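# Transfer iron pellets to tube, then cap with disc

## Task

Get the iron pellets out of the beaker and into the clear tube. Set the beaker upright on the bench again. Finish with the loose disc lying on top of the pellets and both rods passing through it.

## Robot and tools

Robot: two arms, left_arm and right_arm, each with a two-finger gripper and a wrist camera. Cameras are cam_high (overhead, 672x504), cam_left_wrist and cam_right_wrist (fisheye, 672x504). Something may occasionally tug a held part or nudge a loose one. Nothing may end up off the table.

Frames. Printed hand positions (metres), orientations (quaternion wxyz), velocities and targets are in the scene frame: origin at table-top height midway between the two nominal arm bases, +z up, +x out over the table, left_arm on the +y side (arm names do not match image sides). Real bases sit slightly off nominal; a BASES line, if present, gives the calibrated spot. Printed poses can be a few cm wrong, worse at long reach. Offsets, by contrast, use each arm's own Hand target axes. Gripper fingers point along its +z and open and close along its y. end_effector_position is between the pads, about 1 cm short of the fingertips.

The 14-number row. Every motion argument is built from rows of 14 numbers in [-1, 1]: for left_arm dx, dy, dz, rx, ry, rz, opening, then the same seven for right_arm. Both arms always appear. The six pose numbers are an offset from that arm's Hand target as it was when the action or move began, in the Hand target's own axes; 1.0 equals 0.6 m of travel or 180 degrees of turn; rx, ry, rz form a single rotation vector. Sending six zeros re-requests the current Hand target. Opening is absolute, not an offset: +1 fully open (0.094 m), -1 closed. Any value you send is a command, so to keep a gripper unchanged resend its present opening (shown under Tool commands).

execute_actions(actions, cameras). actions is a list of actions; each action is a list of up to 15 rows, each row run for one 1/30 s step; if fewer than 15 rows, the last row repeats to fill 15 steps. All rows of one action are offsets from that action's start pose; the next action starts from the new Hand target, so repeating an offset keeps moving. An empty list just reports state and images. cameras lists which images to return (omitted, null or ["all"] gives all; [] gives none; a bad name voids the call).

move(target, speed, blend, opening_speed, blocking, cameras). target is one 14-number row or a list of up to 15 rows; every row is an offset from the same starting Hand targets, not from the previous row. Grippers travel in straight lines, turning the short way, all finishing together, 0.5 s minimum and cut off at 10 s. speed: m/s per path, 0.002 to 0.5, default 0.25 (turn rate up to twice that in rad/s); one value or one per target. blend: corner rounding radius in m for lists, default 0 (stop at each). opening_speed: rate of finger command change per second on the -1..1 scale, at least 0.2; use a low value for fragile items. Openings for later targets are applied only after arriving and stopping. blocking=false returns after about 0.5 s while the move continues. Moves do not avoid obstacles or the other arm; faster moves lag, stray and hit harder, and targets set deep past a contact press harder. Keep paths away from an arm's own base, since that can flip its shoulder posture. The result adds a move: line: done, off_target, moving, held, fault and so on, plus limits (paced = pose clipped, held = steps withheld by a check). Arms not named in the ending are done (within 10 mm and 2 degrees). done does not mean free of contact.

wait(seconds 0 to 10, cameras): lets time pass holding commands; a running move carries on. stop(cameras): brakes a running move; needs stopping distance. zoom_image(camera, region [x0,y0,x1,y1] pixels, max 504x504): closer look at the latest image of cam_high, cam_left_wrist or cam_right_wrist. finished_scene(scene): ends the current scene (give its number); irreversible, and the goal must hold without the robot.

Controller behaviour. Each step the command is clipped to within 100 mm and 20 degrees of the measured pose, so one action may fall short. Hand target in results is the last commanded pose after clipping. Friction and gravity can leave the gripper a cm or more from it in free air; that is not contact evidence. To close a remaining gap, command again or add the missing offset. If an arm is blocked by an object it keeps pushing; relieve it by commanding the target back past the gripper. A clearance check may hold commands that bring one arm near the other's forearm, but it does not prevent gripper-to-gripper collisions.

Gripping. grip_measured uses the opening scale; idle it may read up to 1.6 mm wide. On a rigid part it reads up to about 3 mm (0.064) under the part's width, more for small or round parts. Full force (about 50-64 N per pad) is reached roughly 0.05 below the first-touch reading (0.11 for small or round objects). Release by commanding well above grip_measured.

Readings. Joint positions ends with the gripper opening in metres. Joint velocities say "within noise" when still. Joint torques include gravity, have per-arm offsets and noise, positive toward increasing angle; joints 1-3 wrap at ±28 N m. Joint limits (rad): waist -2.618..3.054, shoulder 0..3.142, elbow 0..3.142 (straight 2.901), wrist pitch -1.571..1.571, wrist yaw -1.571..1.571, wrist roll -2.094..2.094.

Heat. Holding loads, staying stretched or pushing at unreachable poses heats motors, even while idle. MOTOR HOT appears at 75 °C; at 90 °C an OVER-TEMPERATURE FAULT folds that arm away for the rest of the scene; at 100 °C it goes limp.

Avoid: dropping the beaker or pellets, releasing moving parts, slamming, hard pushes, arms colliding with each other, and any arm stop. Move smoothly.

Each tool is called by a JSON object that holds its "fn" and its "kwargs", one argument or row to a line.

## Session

{"fn": "execute_actions", "kwargs": {
  "actions": []
}}

Scene clock: 0.00 s.
left_arm: end_effector_position=(+0.4260, +0.3074, +0.1358) grip_measured=+1.000 end_effector_quat_wxyz=(+0.659, -0.063, +0.749, +0.029) | right_arm: end_effector_position=(+0.3694, -0.3503, +0.1808) grip_measured=+1.000 end_effector_quat_wxyz=(+0.690, +0.071, +0.720, +0.012)
Joint positions: left_arm=[-0.008 1.556 0.261 1.162 -0.152 -0.06 0.094] | right_arm=[-0.118 1.526 0.189 1.29 -0.025 0.115 0.094]
Joint velocities: within noise
Joint torques (N m): no reading
Heat: left arm: 24 °C; right arm: 27 °C.
Hand target: left_arm +0.4281, +0.3078, +0.1431; +0.666, -0.067, +0.742, +0.028 | right_arm +0.3714, -0.3499, +0.1900; +0.700, +0.066, +0.711, +0.012
Tool commands: left_gripper/opening=+1.0 right_gripper/opening=+1.0

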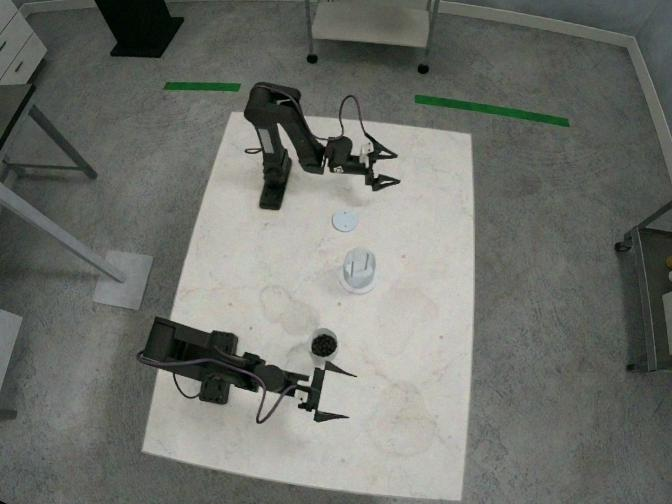

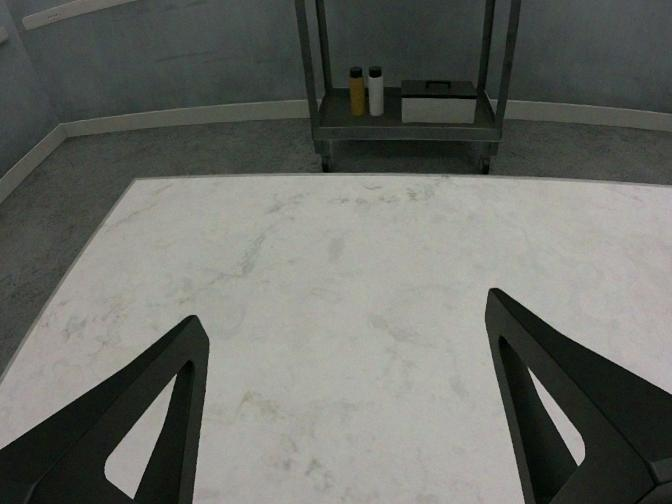

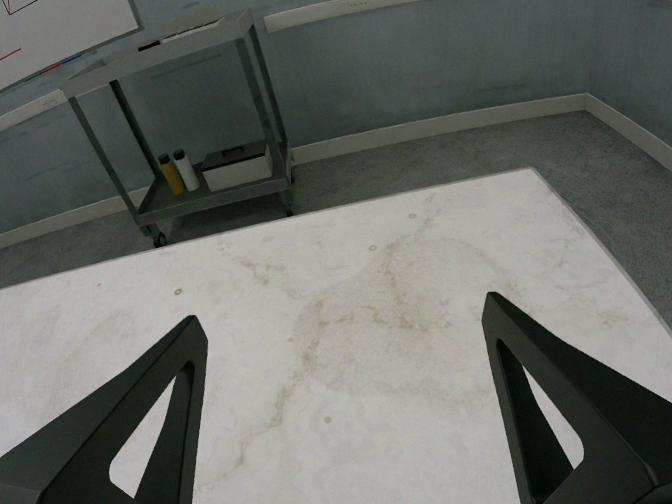

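{"fn": "zoom_image", "kwargs": {
  "camera": "cam_high",
  "region": [280, 190, 420, 390]
}}

Scaled by 2.520.

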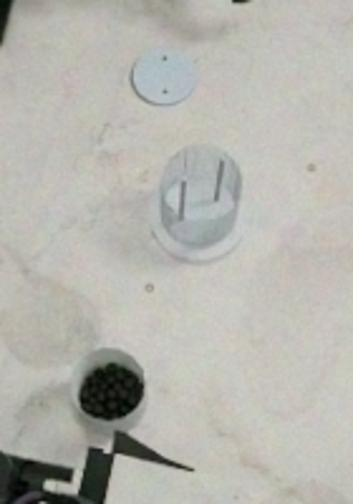

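{"fn": "move", "kwargs": {
  "target": [-0.1757, -0.1928, -0.2515, 0.4385, 0.0183, 0.0679, 1, -0.0323, 0.2095, -0.1643, -0.3647, 0.0638, -0.0666, 1],
  "speed": 0.2
}}

Scene clock: 11.47 s.
left_arm: end_effector_position=(+0.3051, +0.1814, +0.2639) grip_measured=+1.000 end_effector_quat_wxyz=(+0.534, +0.435, +0.616, -0.383) | right_arm: end_effector_position=(+0.2820, -0.2219, +0.2143) grip_measured=+1.000 end_effector_quat_wxyz=(+0.548, -0.383, +0.669, +0.325)
Joint positions: left_arm=[0.291 1.247 0.924 -0.841 1.421 1.153 0.094] | right_arm=[-0.302 1.19 0.522 -0.04 -1.277 -0.671 0.094]
Joint velocities: within noise
Joint torques (N m): left_arm=[-1.03 -3.03 8.47 0.65 0.6 0.04] | right_arm=[0.54 -2.47 7.73 0.87 -0.53 -0.11]
Heat: left arm: 25 °C; right arm: 27 °C.
Hand target: left_arm +0.3059, +0.1803, +0.2700; +0.531, +0.444, +0.610, -0.386 | right_arm +0.2831, -0.2200, +0.2249; +0.551, -0.395, +0.657, +0.331
Off the commanded pose: left_arm 0.006 m, 1 deg | right_arm 0.011 m, 2 deg.
move: off_target (right_arm)

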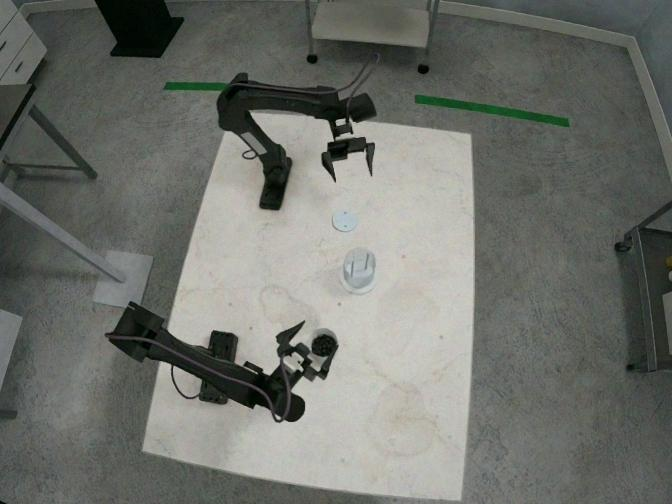

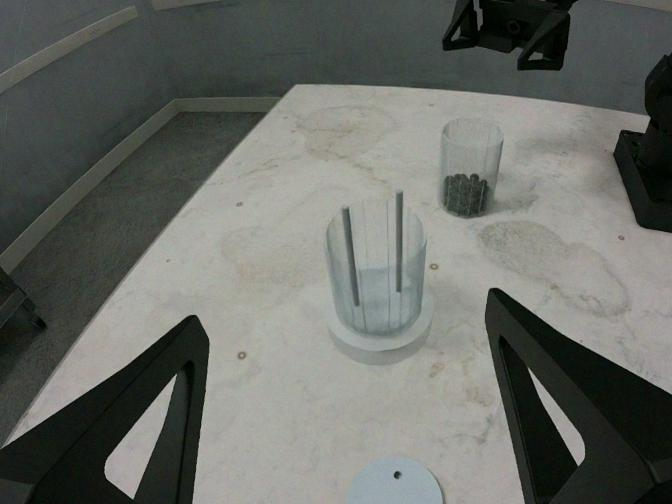

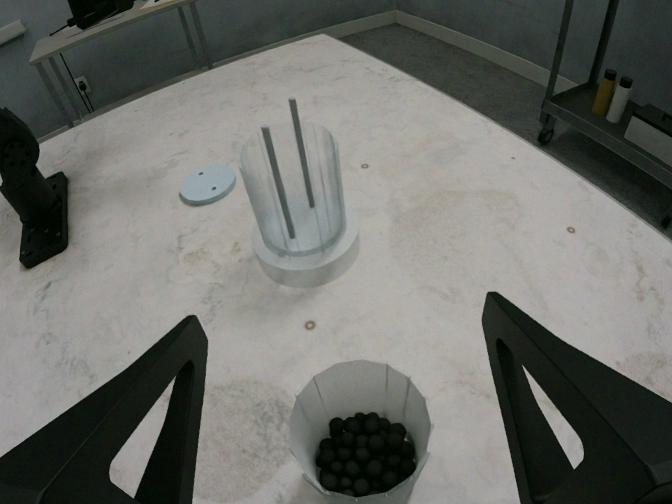

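{"fn": "zoom_image", "kwargs": {
  "camera": "cam_right_wrist",
  "region": [250, 330, 470, 504]
}}

{"fn": "zoom_image", "kwargs": {
  "camera": "cam_right_wrist",
  "region": [160, 80, 400, 320]
}}

{"fn": "zoom_image", "kwargs": {
  "camera": "cam_left_wrist",
  "region": [300, 100, 540, 380]
}}

Scaled by 2.291 from the camera's 672x504 image, which has a finer 960x720 frame.

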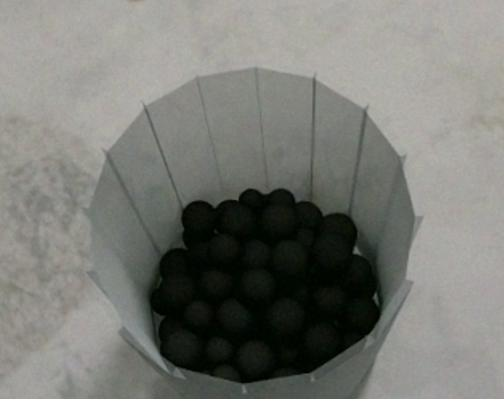

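Scaled by 2.100 from the camera's 672x504 image, which has a finer 960x720 frame.

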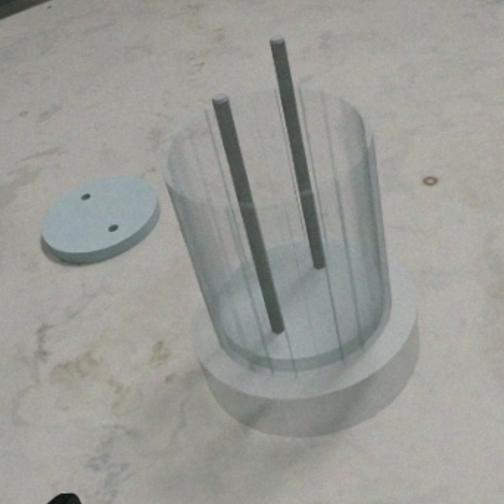

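Scaled by 1.800 from the camera's 672x504 image, which has a finer 960x720 frame.

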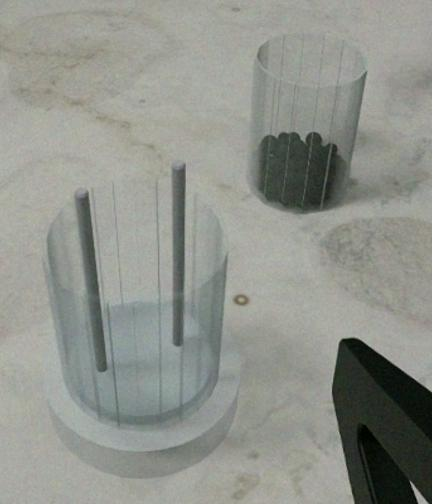

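{"fn": "move", "kwargs": {
  "target": [0, 0, 0, 0, 0, 0, 1, 0.1457, 0.0017, 0.036, 0, 0, 0, 1],
  "speed": 0.12,
  "cameras": ["cam_left_wrist", "cam_right_wrist"]
}}

Scene clock: 16.03 s.
left_arm: end_effector_position=(+0.3049, +0.1814, +0.2636) grip_measured=+1.000 end_effector_quat_wxyz=(+0.530, +0.438, +0.616, -0.384) | right_arm: end_effector_position=(+0.2865, -0.2182, +0.1353) grip_measured=+1.000 end_effector_quat_wxyz=(+0.551, -0.392, +0.661, +0.325)
Joint positions: left_arm=[0.291 1.27 0.948 -0.91 1.419 1.219 0.094] | right_arm=[-0.282 1.529 0.336 0.52 -1.276 -0.654 0.094]
Joint velocities: within noise
Joint torques (N m): left_arm=[-0.91 -2.96 8.46 0.6 0.56 0.08] | right_arm=[0.51 -3.52 3.02 1.34 -0.36 0.15]
Heat: left arm: 25 °C; right arm: 27 °C.
Hand target: left_arm +0.3059, +0.1803, +0.2700; +0.531, +0.444, +0.610, -0.386 | right_arm +0.2852, -0.2141, +0.1350; +0.551, -0.395, +0.657, +0.331
Off the commanded pose: left_arm 0.007 m, 1 deg | right_arm 0.004 m, 1 deg.
move: done
Images, in order (width x height): cam_left_wrist 672x504, cam_right_wrist 672x504.

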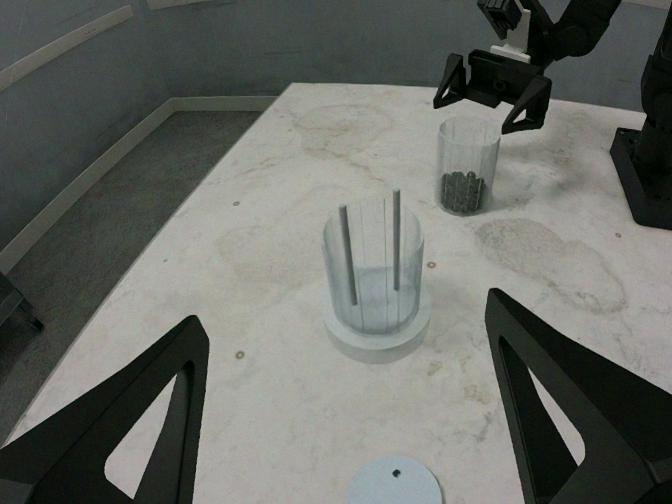

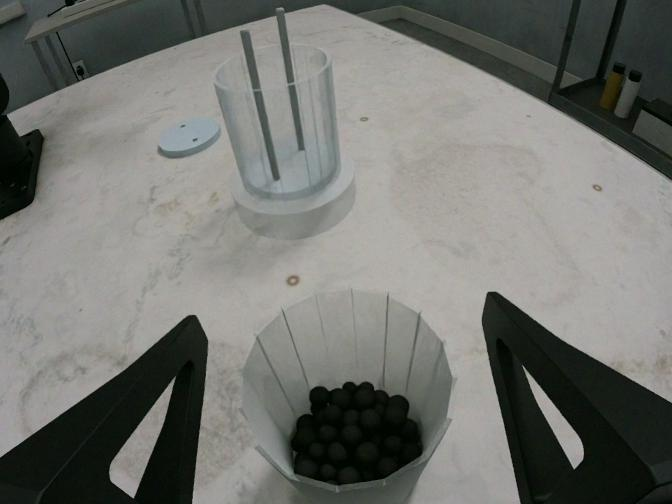

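{"fn": "move", "kwargs": {
  "target": [0, 0, 0, 0, 0, 0, 1, 0.1213, 0.0032, 0.0265, 0, 0, 0, 1],
  "speed": 0.1,
  "cameras": ["cam_left_wrist", "cam_right_wrist"]
}}

{"fn": "zoom_image", "kwargs": {
  "camera": "cam_left_wrist",
  "region": [400, 60, 580, 240]
}}

Scene clock: 19.00 s.
left_arm: end_effector_position=(+0.3048, +0.1813, +0.2635) grip_measured=+1.000 end_effector_quat_wxyz=(+0.530, +0.438, +0.616, -0.384) | right_arm: end_effector_position=(+0.2870, -0.2145, +0.0616) grip_measured=+1.000 end_effector_quat_wxyz=(+0.552, -0.394, +0.659, +0.325)
Joint positions: left_arm=[0.291 1.27 0.948 -0.912 1.419 1.221 0.094] | right_arm=[-0.265 2.051 0.286 1.128 -1.265 -0.622 0.094]
Joint velocities: within noise
Joint torques (N m): left_arm=[-0.87 -2.74 8.4 0.57 0.55 0.06] | right_arm=[0.69 -4.86 0.59 1.38 -0.31 0.17]
Heat: left arm: 25 °C; right arm: 27 °C.
Hand target: left_arm +0.3059, +0.1803, +0.2700; +0.531, +0.444, +0.610, -0.386 | right_arm +0.2849, -0.2106, +0.0606; +0.551, -0.395, +0.657, +0.331
Off the commanded pose: left_arm 0.007 m, 1 deg | right_arm 0.005 m, 1 deg.
move: done
Images, in order (width x height): cam_left_wrist 672x504, cam_right_wrist 672x504.

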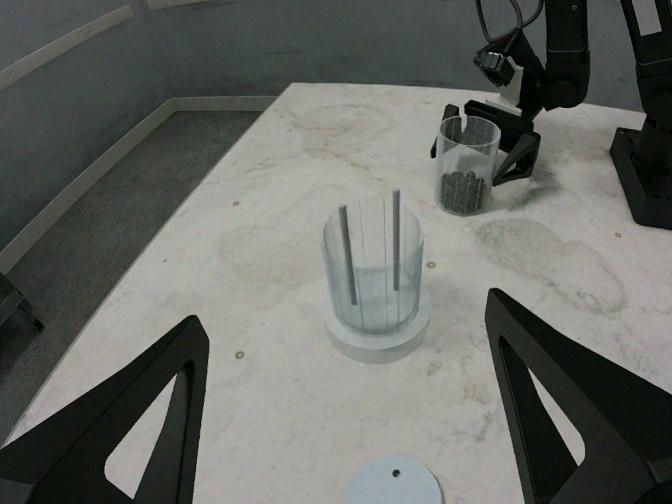

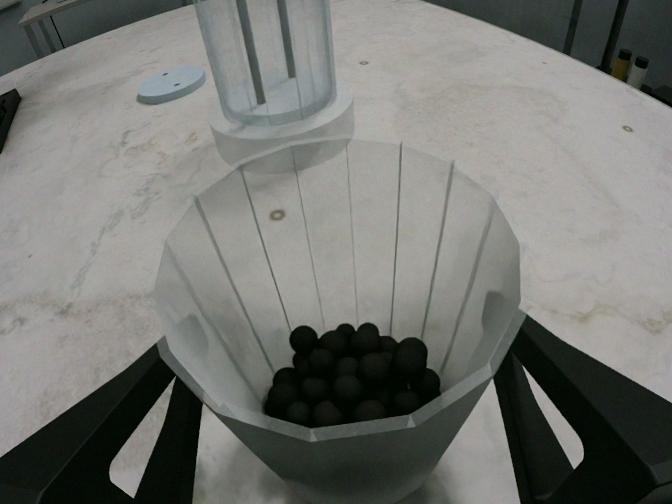

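Scaled by 2.800 from the camera's 672x504 image, which has a finer 960x720 frame.

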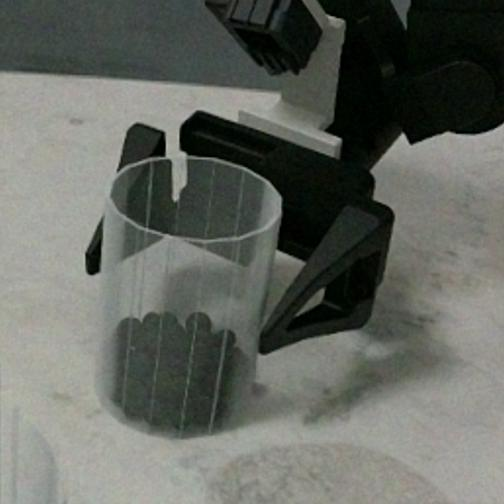

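{"fn": "move", "kwargs": {
  "target": [0, 0, 0, 0, 0, 0, 1, 0, 0, 0, 0, 0, 0, 0.45],
  "opening_speed": 0.35,
  "cameras": ["cam_left_wrist", "cam_right_wrist"]
}}

Scene clock: 21.57 s.
left_arm: end_effector_position=(+0.3047, +0.1813, +0.2635) grip_measured=+1.000 end_effector_quat_wxyz=(+0.530, +0.438, +0.616, -0.384) | right_arm: end_effector_position=(+0.2879, -0.2149, +0.0620) grip_measured=+0.660 end_effector_quat_wxyz=(+0.553, -0.393, +0.660, +0.323)
Joint positions: left_arm=[0.291 1.27 0.948 -0.913 1.419 1.222 0.094] | right_arm=[-0.265 2.051 0.286 1.135 -1.262 -0.616 0.078]
Joint velocities: within noise
Joint torques (N m): left_arm=[-1.02 -2.85 8.4 0.52 0.56 0.09] | right_arm=[0.77 -4.74 0.49 1.37 -0.34 0.13]
Heat: left arm: 26 °C; right arm: 27 °C.
Hand target: left_arm +0.3059, +0.1803, +0.2700; +0.531, +0.444, +0.610, -0.386 | right_arm +0.2849, -0.2106, +0.0606; +0.551, -0.395, +0.657, +0.331
Off the commanded pose: left_arm 0.007 m, 1 deg | right_arm 0.005 m, 1 deg.
move: done
Images, in order (width x height): cam_left_wrist 672x504, cam_right_wrist 672x504.

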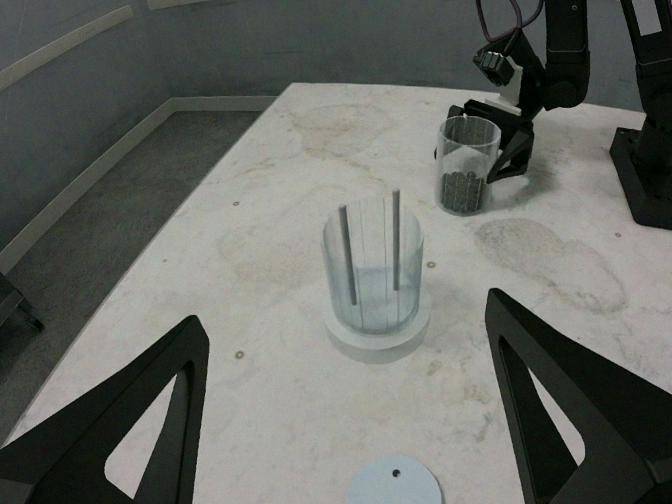

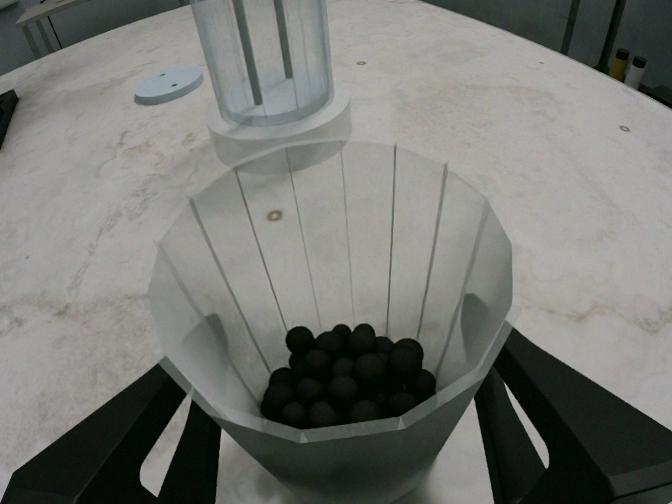

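{"fn": "move", "kwargs": {
  "target": [
    [0, 0, 0, 0, 0, 0, 1, -0.1647, 0, -0.0258, 0, -0.0222, 0, 0.45],
    [0, 0, 0, 0, 0, 0, 1, -0.3127, -0.1, 0.2625, 0.0386, -0.0305, 0.0049, 0.45]
  ],
  "speed": [0.1, 0.12],
  "blend": [0.03, 0]
}}

{"fn": "zoom_image", "kwargs": {
  "camera": "cam_left_wrist",
  "region": [280, 30, 520, 270]
}}

{"fn": "zoom_image", "kwargs": {
  "camera": "cam_right_wrist",
  "region": [0, 204, 300, 504]
}}

{"fn": "zoom_image", "kwargs": {
  "camera": "cam_high",
  "region": [300, 220, 440, 360]
}}

Scene clock: 28.57 s.
left_arm: end_effector_position=(+0.3047, +0.1813, +0.2635) grip_measured=+1.000 end_effector_quat_wxyz=(+0.530, +0.438, +0.616, -0.384) | right_arm: end_effector_position=(+0.4170, -0.0768, +0.1990) grip_measured=+0.660 end_effector_quat_wxyz=(+0.584, -0.339, +0.669, +0.312)
Joint positions: left_arm=[0.291 1.27 0.948 -0.913 1.419 1.222 0.094] | right_arm=[0.276 1.807 0.786 0.862 -0.665 -0.077 0.078]
Joint velocities: within noise
Joint torques (N m): left_arm=[-1.03 -2.93 8.39 0.56 0.56 0.05] | right_arm=[0.38 -7.94 7.73 1.76 -0.03 0.17]
Heat: left arm: 26 °C; right arm: 28 °C.
Hand target: left_arm +0.3059, +0.1803, +0.2700; +0.531, +0.444, +0.610, -0.386 | right_arm +0.4260, -0.0731, +0.2181; +0.602, -0.339, +0.651, +0.313
Off the commanded pose: left_arm 0.007 m, 1 deg | right_arm 0.021 m, 3 deg.
move: off_target (right_arm)

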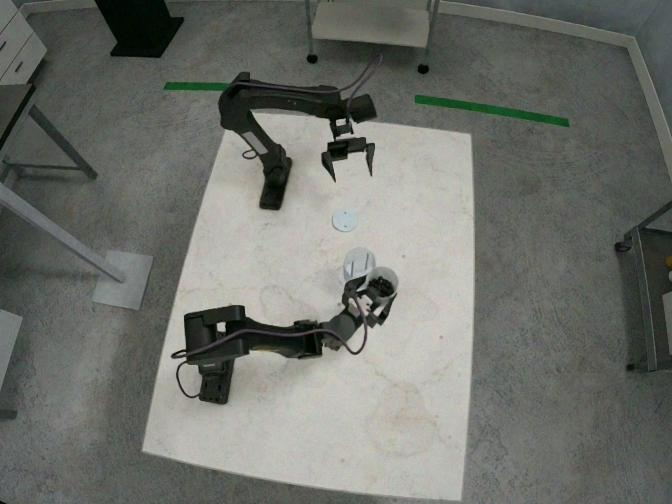

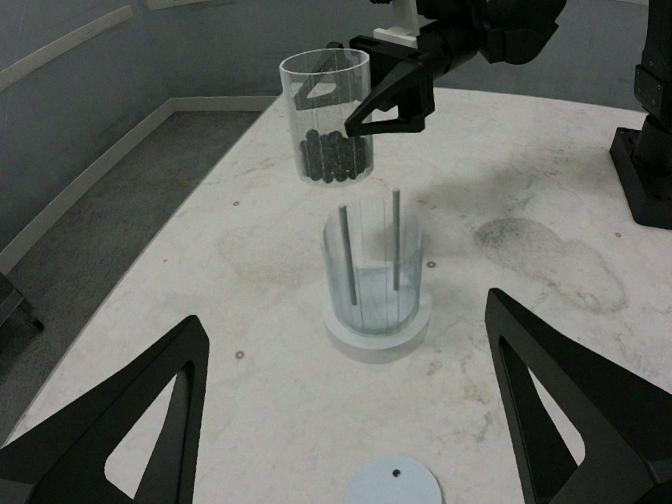

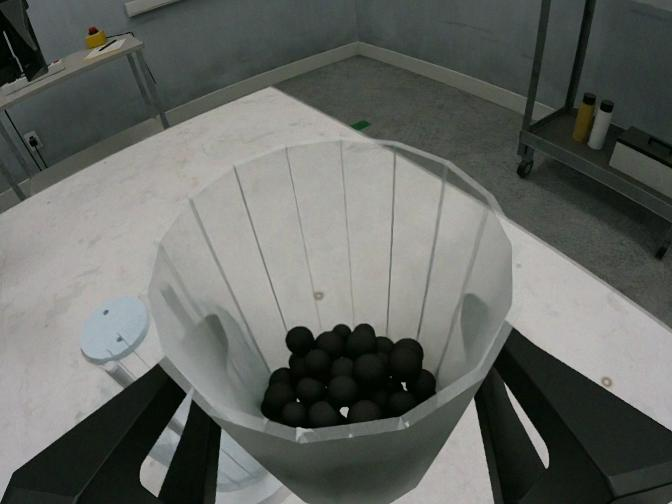

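Scaled by 2.100 from the camera's 672x504 image, which has a finer 960x720 frame.

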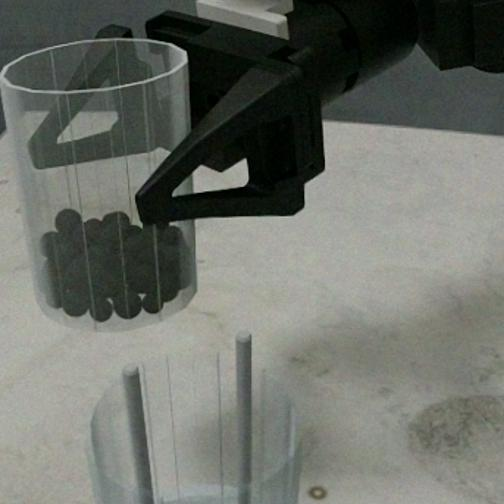

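Scaled by 1.680 from the camera's 672x504 image, which has a finer 960x720 frame.

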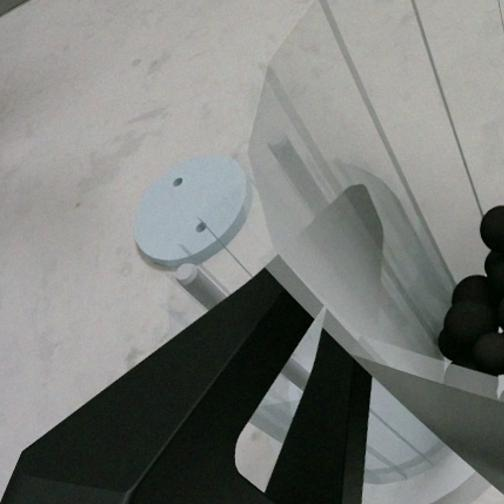

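Scaled by 3.600.

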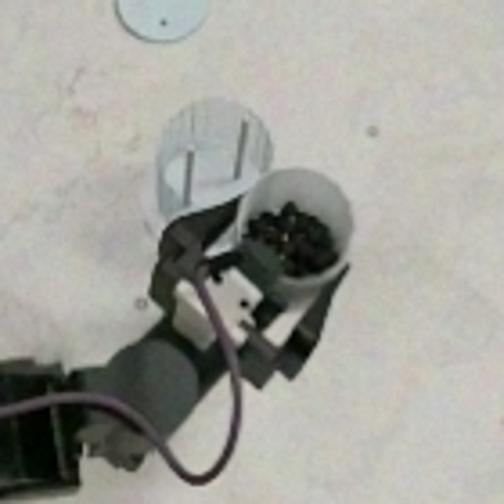

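{"fn": "move", "kwargs": {
  "target": [
    [0, 0, 0, 0, 0, 0, 1, 0.0133, 0, 0.001, 0.0184, 0.0863, -0.2339, 0.45],
    [0, 0, 0, 0, 0, 0, 1, 0.02, 0.0457, 0.0225, 0.0254, 0.1189, -0.3222, 0.45]
  ],
  "speed": [0.12, 0.08],
  "blend": [0.01, 0]
}}

{"fn": "zoom_image", "kwargs": {
  "camera": "cam_left_wrist",
  "region": [280, 50, 480, 310]
}}

{"fn": "zoom_image", "kwargs": {
  "camera": "cam_high",
  "region": [300, 220, 440, 360]
}}

Scene clock: 37.20 s.
left_arm: end_effector_position=(+0.3047, +0.1813, +0.2635) grip_measured=+1.000 end_effector_quat_wxyz=(+0.530, +0.438, +0.616, -0.384) | right_arm: end_effector_position=(+0.4053, -0.0593, +0.1562) grip_measured=+0.660 end_effector_quat_wxyz=(-0.520, +0.647, -0.550, +0.089)
Joint positions: left_arm=[0.291 1.27 0.948 -0.913 1.419 1.222 0.094] | right_arm=[0.485 1.707 0.841 0.399 -0.177 -1.125 0.078]
Joint velocities: within noise
Joint torques (N m): left_arm=[-0.83 -2.91 8.36 0.63 0.55 0.06] | right_arm=[0.94 -12.97 8.23 1.73 -0.03 -0.13]
Heat: left arm: 26 °C; right arm: 30 °C.
Hand target: left_arm +0.3059, +0.1803, +0.2700; +0.531, +0.444, +0.610, -0.386 | right_arm +0.4108, -0.0471, +0.2050; -0.564, +0.637, -0.514, +0.107
Off the commanded pose: left_arm 0.007 m, 1 deg | right_arm 0.051 m, 7 deg.
move: off_target (right_arm)

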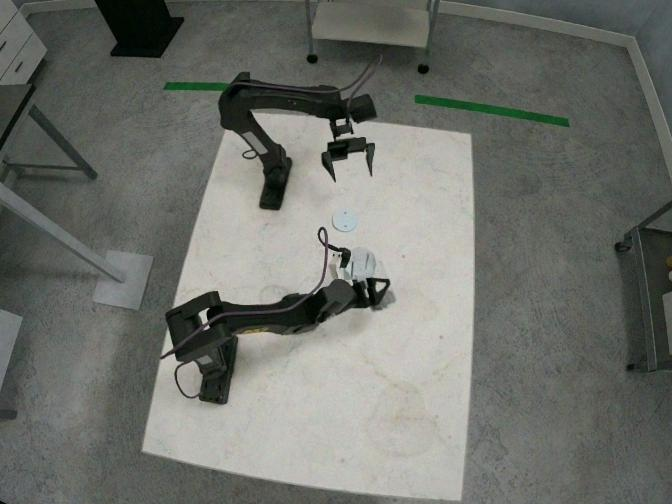

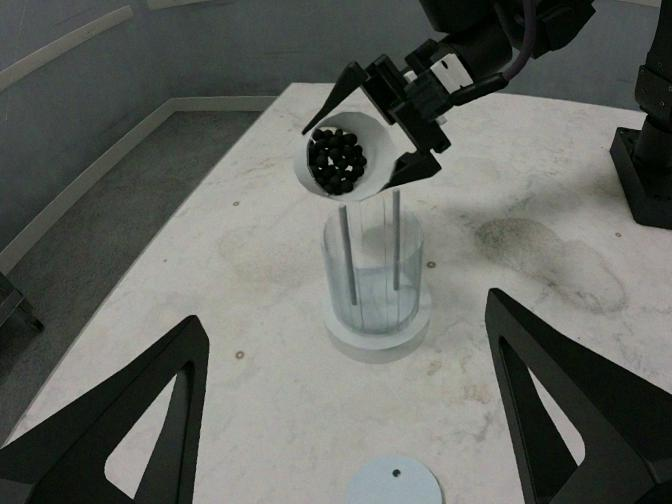

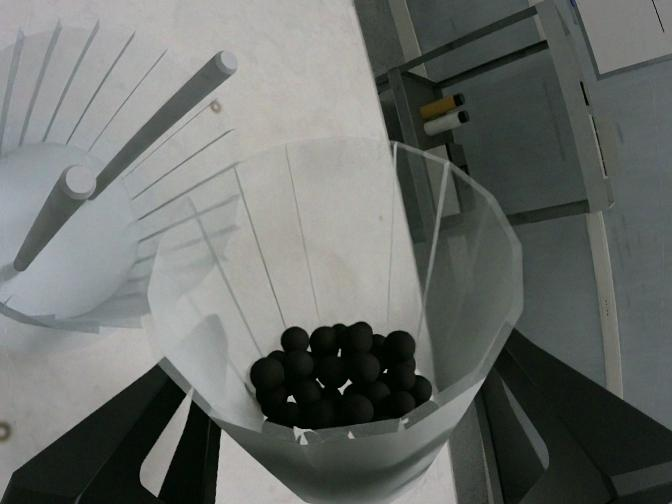

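Scaled by 1.938 from the camera's 672x504 image, which has a finer 960x720 frame.

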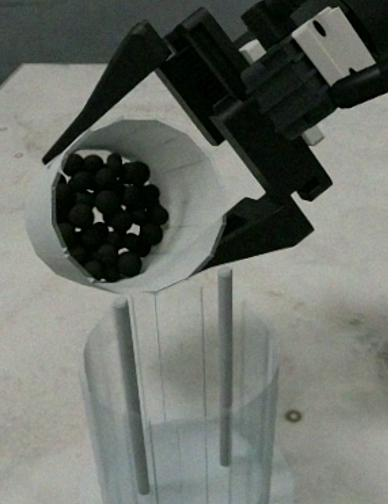

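Scaled by 3.600.

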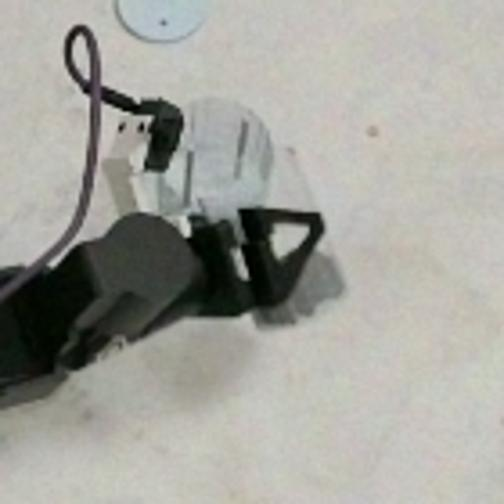

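{"fn": "move", "kwargs": {
  "target": [0, 0, 0, 0, 0, 0, 1, -0.0288, -0.0078, -0.0018, 0.0072, 0.0335, -0.0909, 0.45],
  "speed": 0.06,
  "cameras": ["cam_left_wrist", "cam_right_wrist"]
}}

{"fn": "zoom_image", "kwargs": {
  "camera": "cam_left_wrist",
  "region": [280, 80, 480, 340]
}}

Scene clock: 41.90 s.
left_arm: end_effector_position=(+0.3047, +0.1813, +0.2635) grip_measured=+1.000 end_effector_quat_wxyz=(+0.530, +0.438, +0.616, -0.384) | right_arm: end_effector_position=(+0.4006, -0.0470, +0.1680) grip_measured=+0.660 end_effector_quat_wxyz=(-0.481, +0.708, -0.473, +0.208)
Joint positions: left_arm=[0.291 1.27 0.948 -0.913 1.419 1.222 0.094] | right_arm=[0.584 1.681 0.875 0.338 0.021 -1.379 0.078]
Joint velocities: within noise
Joint torques (N m): left_arm=[-0.88 -2.85 8.43 0.59 0.56 0.06] | right_arm=[0.92 -12.92 8.76 1.67 0.02 -0.11]
Heat: left arm: 26 °C; right arm: 32 °C.
Hand target: left_arm +0.3059, +0.1803, +0.2700; +0.531, +0.444, +0.610, -0.386 | right_arm +0.4047, -0.0351, +0.2170; -0.523, +0.691, -0.446, +0.225
Off the commanded pose: left_arm 0.007 m, 1 deg | right_arm 0.051 m, 6 deg.
move: off_target (right_arm)
Images, in order (width x height): cam_left_wrist 672x504, cam_right_wrist 672x504.

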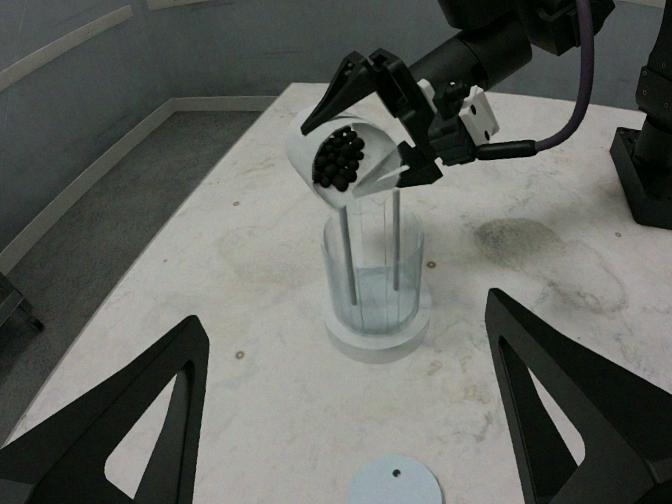

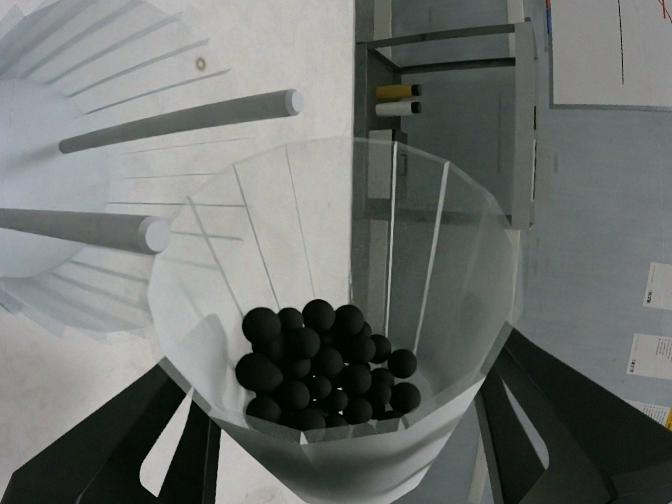

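Scaled by 1.938 from the camera's 672x504 image, which has a finer 960x720 frame.

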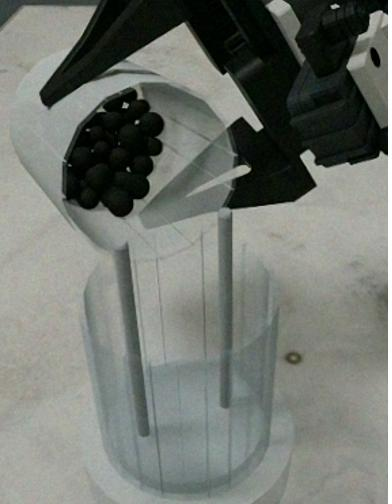

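{"fn": "move", "kwargs": {
  "target": [0, 0, 0, 0, 0, 0, 1, -0.015, -0.0025, -0.004, 0.0043, 0.0201, -0.0545, 0.45],
  "speed": 0.04,
  "cameras": ["cam_left_wrist", "cam_right_wrist"]
}}

{"fn": "zoom_image", "kwargs": {
  "camera": "cam_left_wrist",
  "region": [280, 80, 480, 340]
}}

Scene clock: 45.63 s.
left_arm: end_effector_position=(+0.3047, +0.1813, +0.2635) grip_measured=+1.000 end_effector_quat_wxyz=(+0.530, +0.438, +0.616, -0.384) | right_arm: end_effector_position=(+0.3938, -0.0386, +0.1715) grip_measured=+0.660 end_effector_quat_wxyz=(-0.452, +0.739, -0.419, +0.271)
Joint positions: left_arm=[0.291 1.27 0.948 -0.913 1.419 1.222 0.094] | right_arm=[0.647 1.675 0.876 0.335 0.131 -1.53 0.078]
Joint velocities: within noise
Joint torques (N m): left_arm=[-0.77 -2.93 8.35 0.55 0.58 0.11] | right_arm=[0.77 -12.82 8.57 1.74 0.09 -0.14]
Heat: left arm: 26 °C; right arm: 32 °C.
Hand target: left_arm +0.3059, +0.1803, +0.2700; +0.531, +0.444, +0.610, -0.386 | right_arm +0.3989, -0.0286, +0.2206; -0.492, +0.716, -0.400, +0.294
Off the commanded pose: left_arm 0.007 m, 1 deg | right_arm 0.050 m, 6 deg.
move: off_target (right_arm)
Images, in order (width x height): cam_left_wrist 672x504, cam_right_wrist 672x504.

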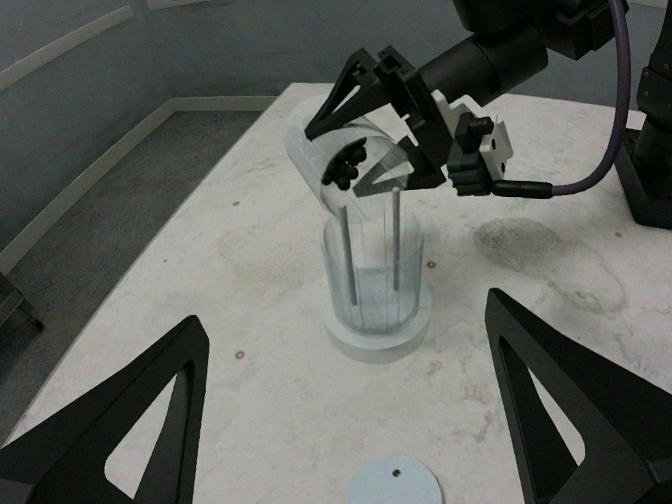

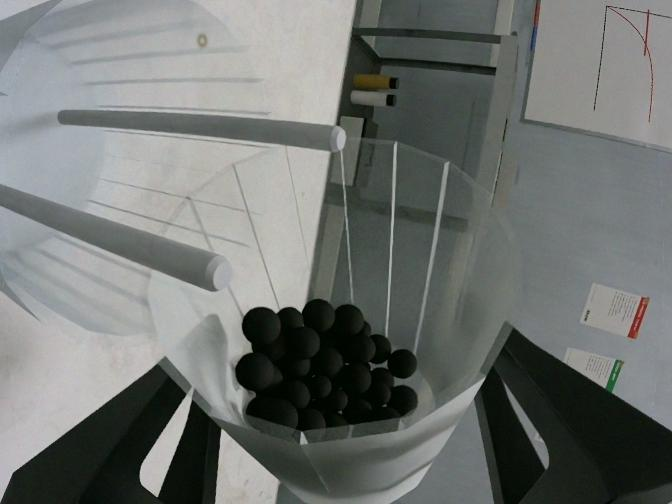

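Scaled by 1.938 from the camera's 672x504 image, which has a finer 960x720 frame.

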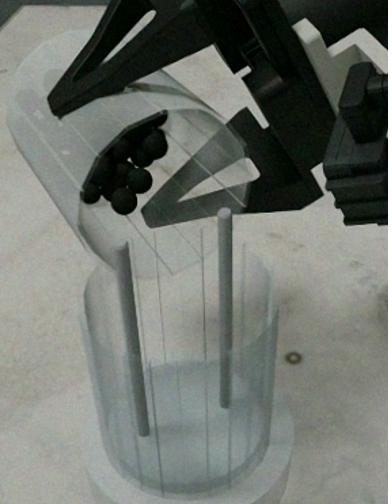

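{"fn": "move", "kwargs": {
  "target": [0, 0, 0, 0, 0, 0, 1, -0.0043, -0.0062, -0.0045, 0.0037, 0.0172, -0.0468, 0.45],
  "speed": 0.03,
  "cameras": ["cam_left_wrist", "cam_right_wrist"]
}}

{"fn": "zoom_image", "kwargs": {
  "camera": "cam_left_wrist",
  "region": [280, 80, 480, 340]
}}

Scene clock: 50.43 s.
left_arm: end_effector_position=(+0.3047, +0.1813, +0.2635) grip_measured=+1.000 end_effector_quat_wxyz=(+0.530, +0.439, +0.616, -0.384) | right_arm: end_effector_position=(+0.3896, -0.0345, +0.1733) grip_measured=+0.660 end_effector_quat_wxyz=(-0.419, +0.764, -0.366, +0.326)
Joint positions: left_arm=[0.291 1.27 0.948 -0.913 1.419 1.224 0.094] | right_arm=[0.69 1.675 0.878 0.335 0.215 -1.68 0.078]
Joint velocities: within noise
Joint torques (N m): left_arm=[-0.8 -2.84 8.44 0.58 0.57 0.04] | right_arm=[0.83 -13.01 8.7 1.75 0.13 -0.03]
Heat: left arm: 26 °C; right arm: 32 °C.
Hand target: left_arm +0.3059, +0.1803, +0.2700; +0.531, +0.444, +0.610, -0.386 | right_arm +0.3965, -0.0269, +0.2249; -0.462, +0.732, -0.358, +0.351
Off the commanded pose: left_arm 0.007 m, 1 deg | right_arm 0.053 m, 7 deg.
move: off_target (right_arm)
Images, in order (width x height): cam_left_wrist 672x504, cam_right_wrist 672x504.

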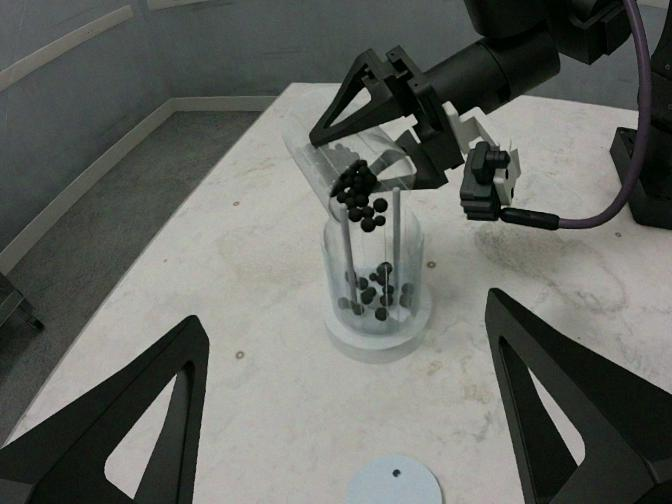

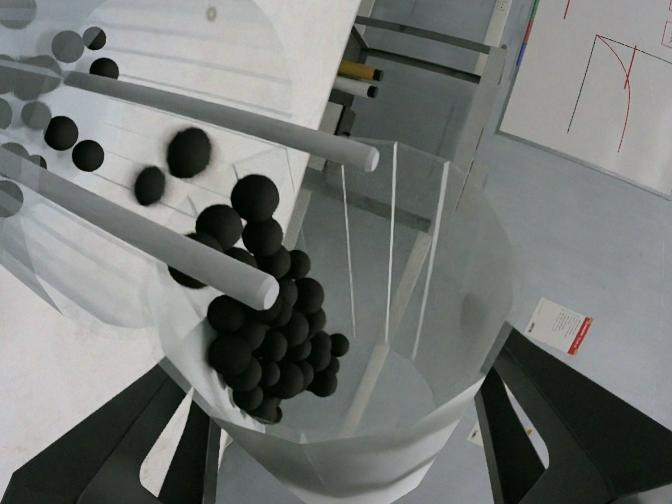

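Scaled by 1.938 from the camera's 672x504 image, which has a finer 960x720 frame.

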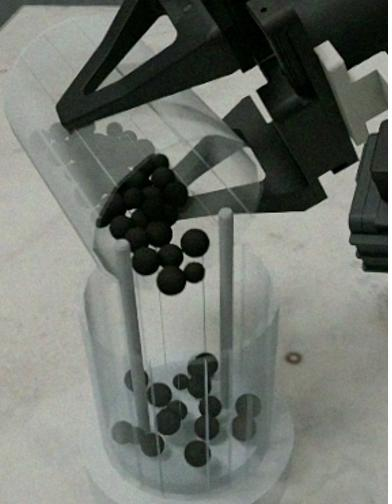

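{"fn": "move", "kwargs": {
  "target": [0, 0, 0, 0, 0, 0, 1, -0.0032, -0.0105, -0.0028, 0.0037, 0.0172, -0.0468, 0.45],
  "speed": 0.03,
  "cameras": ["cam_left_wrist", "cam_right_wrist"]
}}

{"fn": "zoom_image", "kwargs": {
  "camera": "cam_left_wrist",
  "region": [280, 80, 480, 340]
}}

{"fn": "zoom_image", "kwargs": {
  "camera": "cam_right_wrist",
  "region": [140, 120, 540, 504]
}}

Scene clock: 56.00 s.
left_arm: end_effector_position=(+0.3047, +0.1813, +0.2635) grip_measured=+1.000 end_effector_quat_wxyz=(+0.530, +0.439, +0.616, -0.384) | right_arm: end_effector_position=(+0.3908, -0.0339, +0.1845) grip_measured=+0.660 end_effector_quat_wxyz=(-0.387, +0.776, -0.318, +0.383)
Joint positions: left_arm=[0.291 1.27 0.948 -0.913 1.419 1.224 0.094] | right_arm=[0.721 1.669 0.893 0.335 0.303 -1.823 0.078]
Joint velocities: within noise
Joint torques (N m): left_arm=[-1.16 -3 8.39 0.64 0.55 0.13] | right_arm=[0.66 -11.89 8.21 1.89 0.16 -0.03]
Heat: left arm: 26 °C; right arm: 33 °C.
Hand target: left_arm +0.3059, +0.1803, +0.2700; +0.531, +0.444, +0.610, -0.386 | right_arm +0.3953, -0.0240, +0.2310; -0.430, +0.744, -0.313, +0.405
Off the commanded pose: left_arm 0.007 m, 1 deg | right_arm 0.048 m, 7 deg.
move: off_target (right_arm)
Images, in order (width x height): cam_left_wrist 672x504, cam_right_wrist 672x504.

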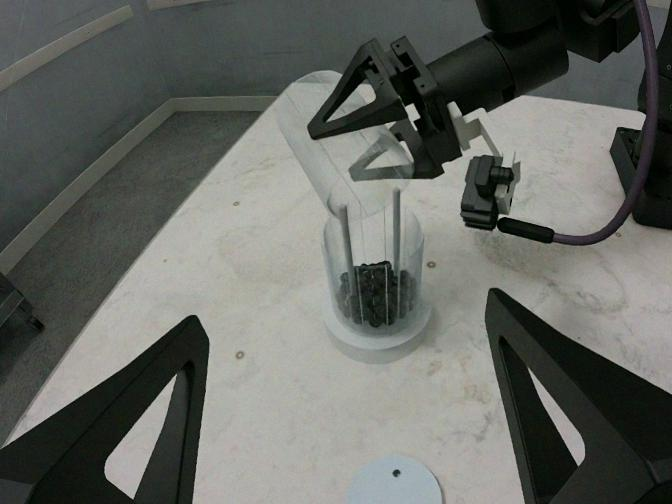

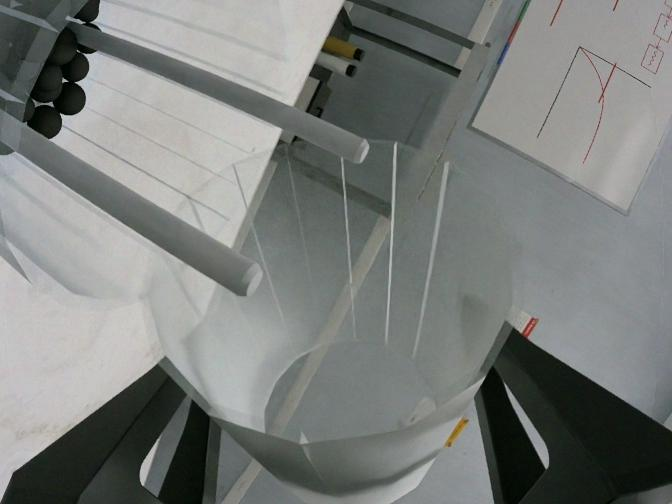

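Scaled by 1.938 from the camera's 672x504 image, which has a finer 960x720 frame.

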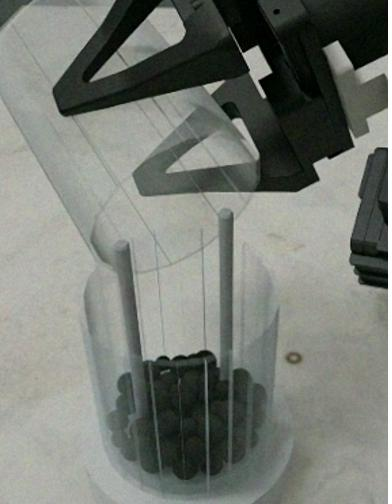

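Scaled by 1.260 from the camera's 672x504 image, which has a finer 960x720 frame.

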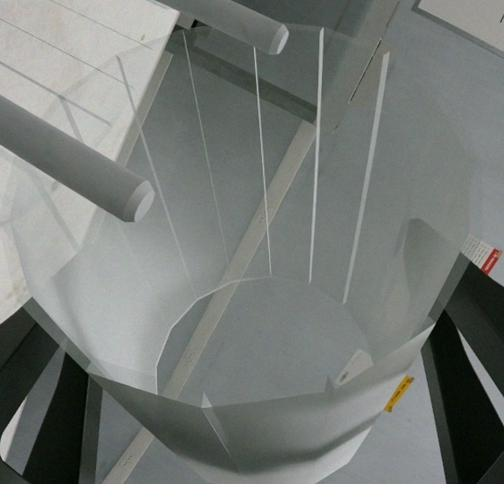

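{"fn": "move", "kwargs": {
  "target": [
    [0, 0, 0, 0, 0, 0, 1, 0.0462, 0.0308, 0.0148, -0.0185, -0.086, 0.2339, 0.45],
    [0, 0, 0, 0, 0, 0, 1, 0.1813, 0.1938, -0.0085, 0.0738, -0.0212, 0.6162, 0.45]
  ],
  "speed": [0.12, 0.15],
  "blend": [0.02, 0]
}}

Scene clock: 65.60 s.
left_arm: end_effector_position=(+0.3047, +0.1813, +0.2635) grip_measured=+1.000 end_effector_quat_wxyz=(+0.530, +0.439, +0.616, -0.384) | right_arm: end_effector_position=(+0.4266, -0.1625, +0.1570) grip_measured=+0.659 end_effector_quat_wxyz=(+0.639, -0.141, +0.748, +0.112)
Joint positions: left_arm=[0.291 1.27 0.948 -0.913 1.419 1.224 0.094] | right_arm=[0.322 1.787 0.528 1.1 -0.024 -0.017 0.078]
Joint velocities: within noise
Joint torques (N m): left_arm=[-1.01 -2.97 8.49 0.56 0.53 0.09] | right_arm=[-0.58 -6.15 3.29 2.22 0.1 0.16]
Heat: left arm: 26 °C; right arm: 32 °C.
Hand target: left_arm +0.3059, +0.1803, +0.2700; +0.531, +0.444, +0.610, -0.386 | right_arm +0.4289, -0.1651, +0.1650; +0.656, -0.129, +0.735, +0.116
Off the commanded pose: left_arm 0.007 m, 1 deg | right_arm 0.009 m, 3 deg.
move: off_target (right_arm)

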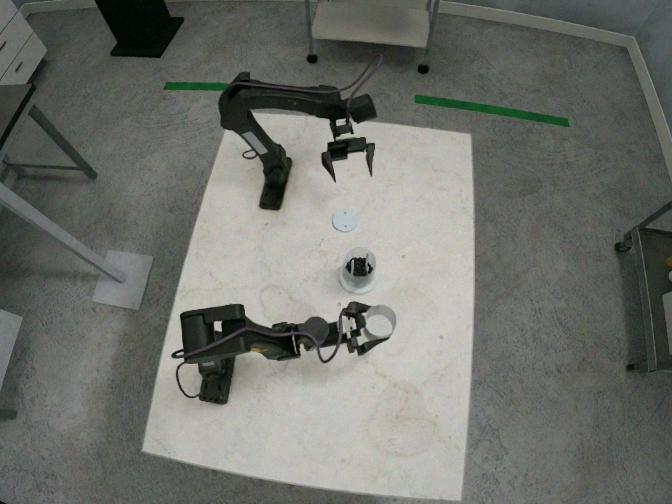

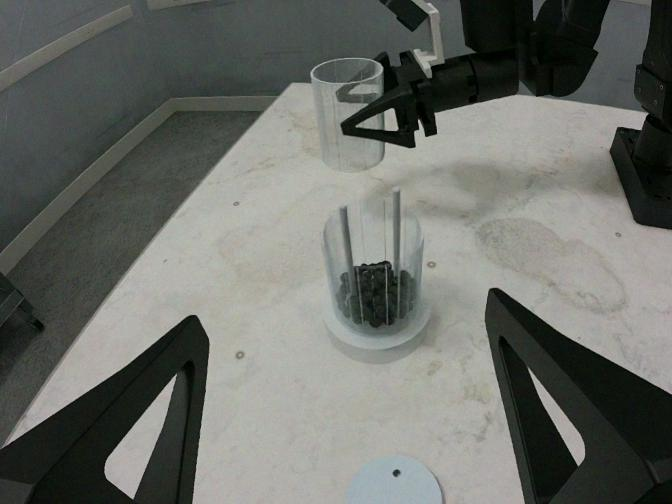

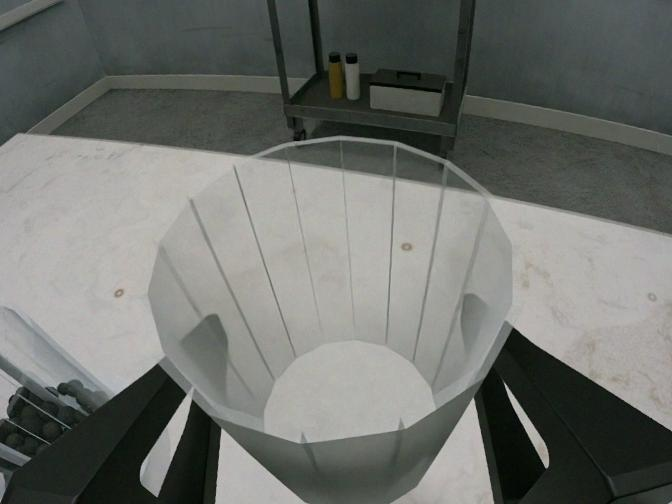

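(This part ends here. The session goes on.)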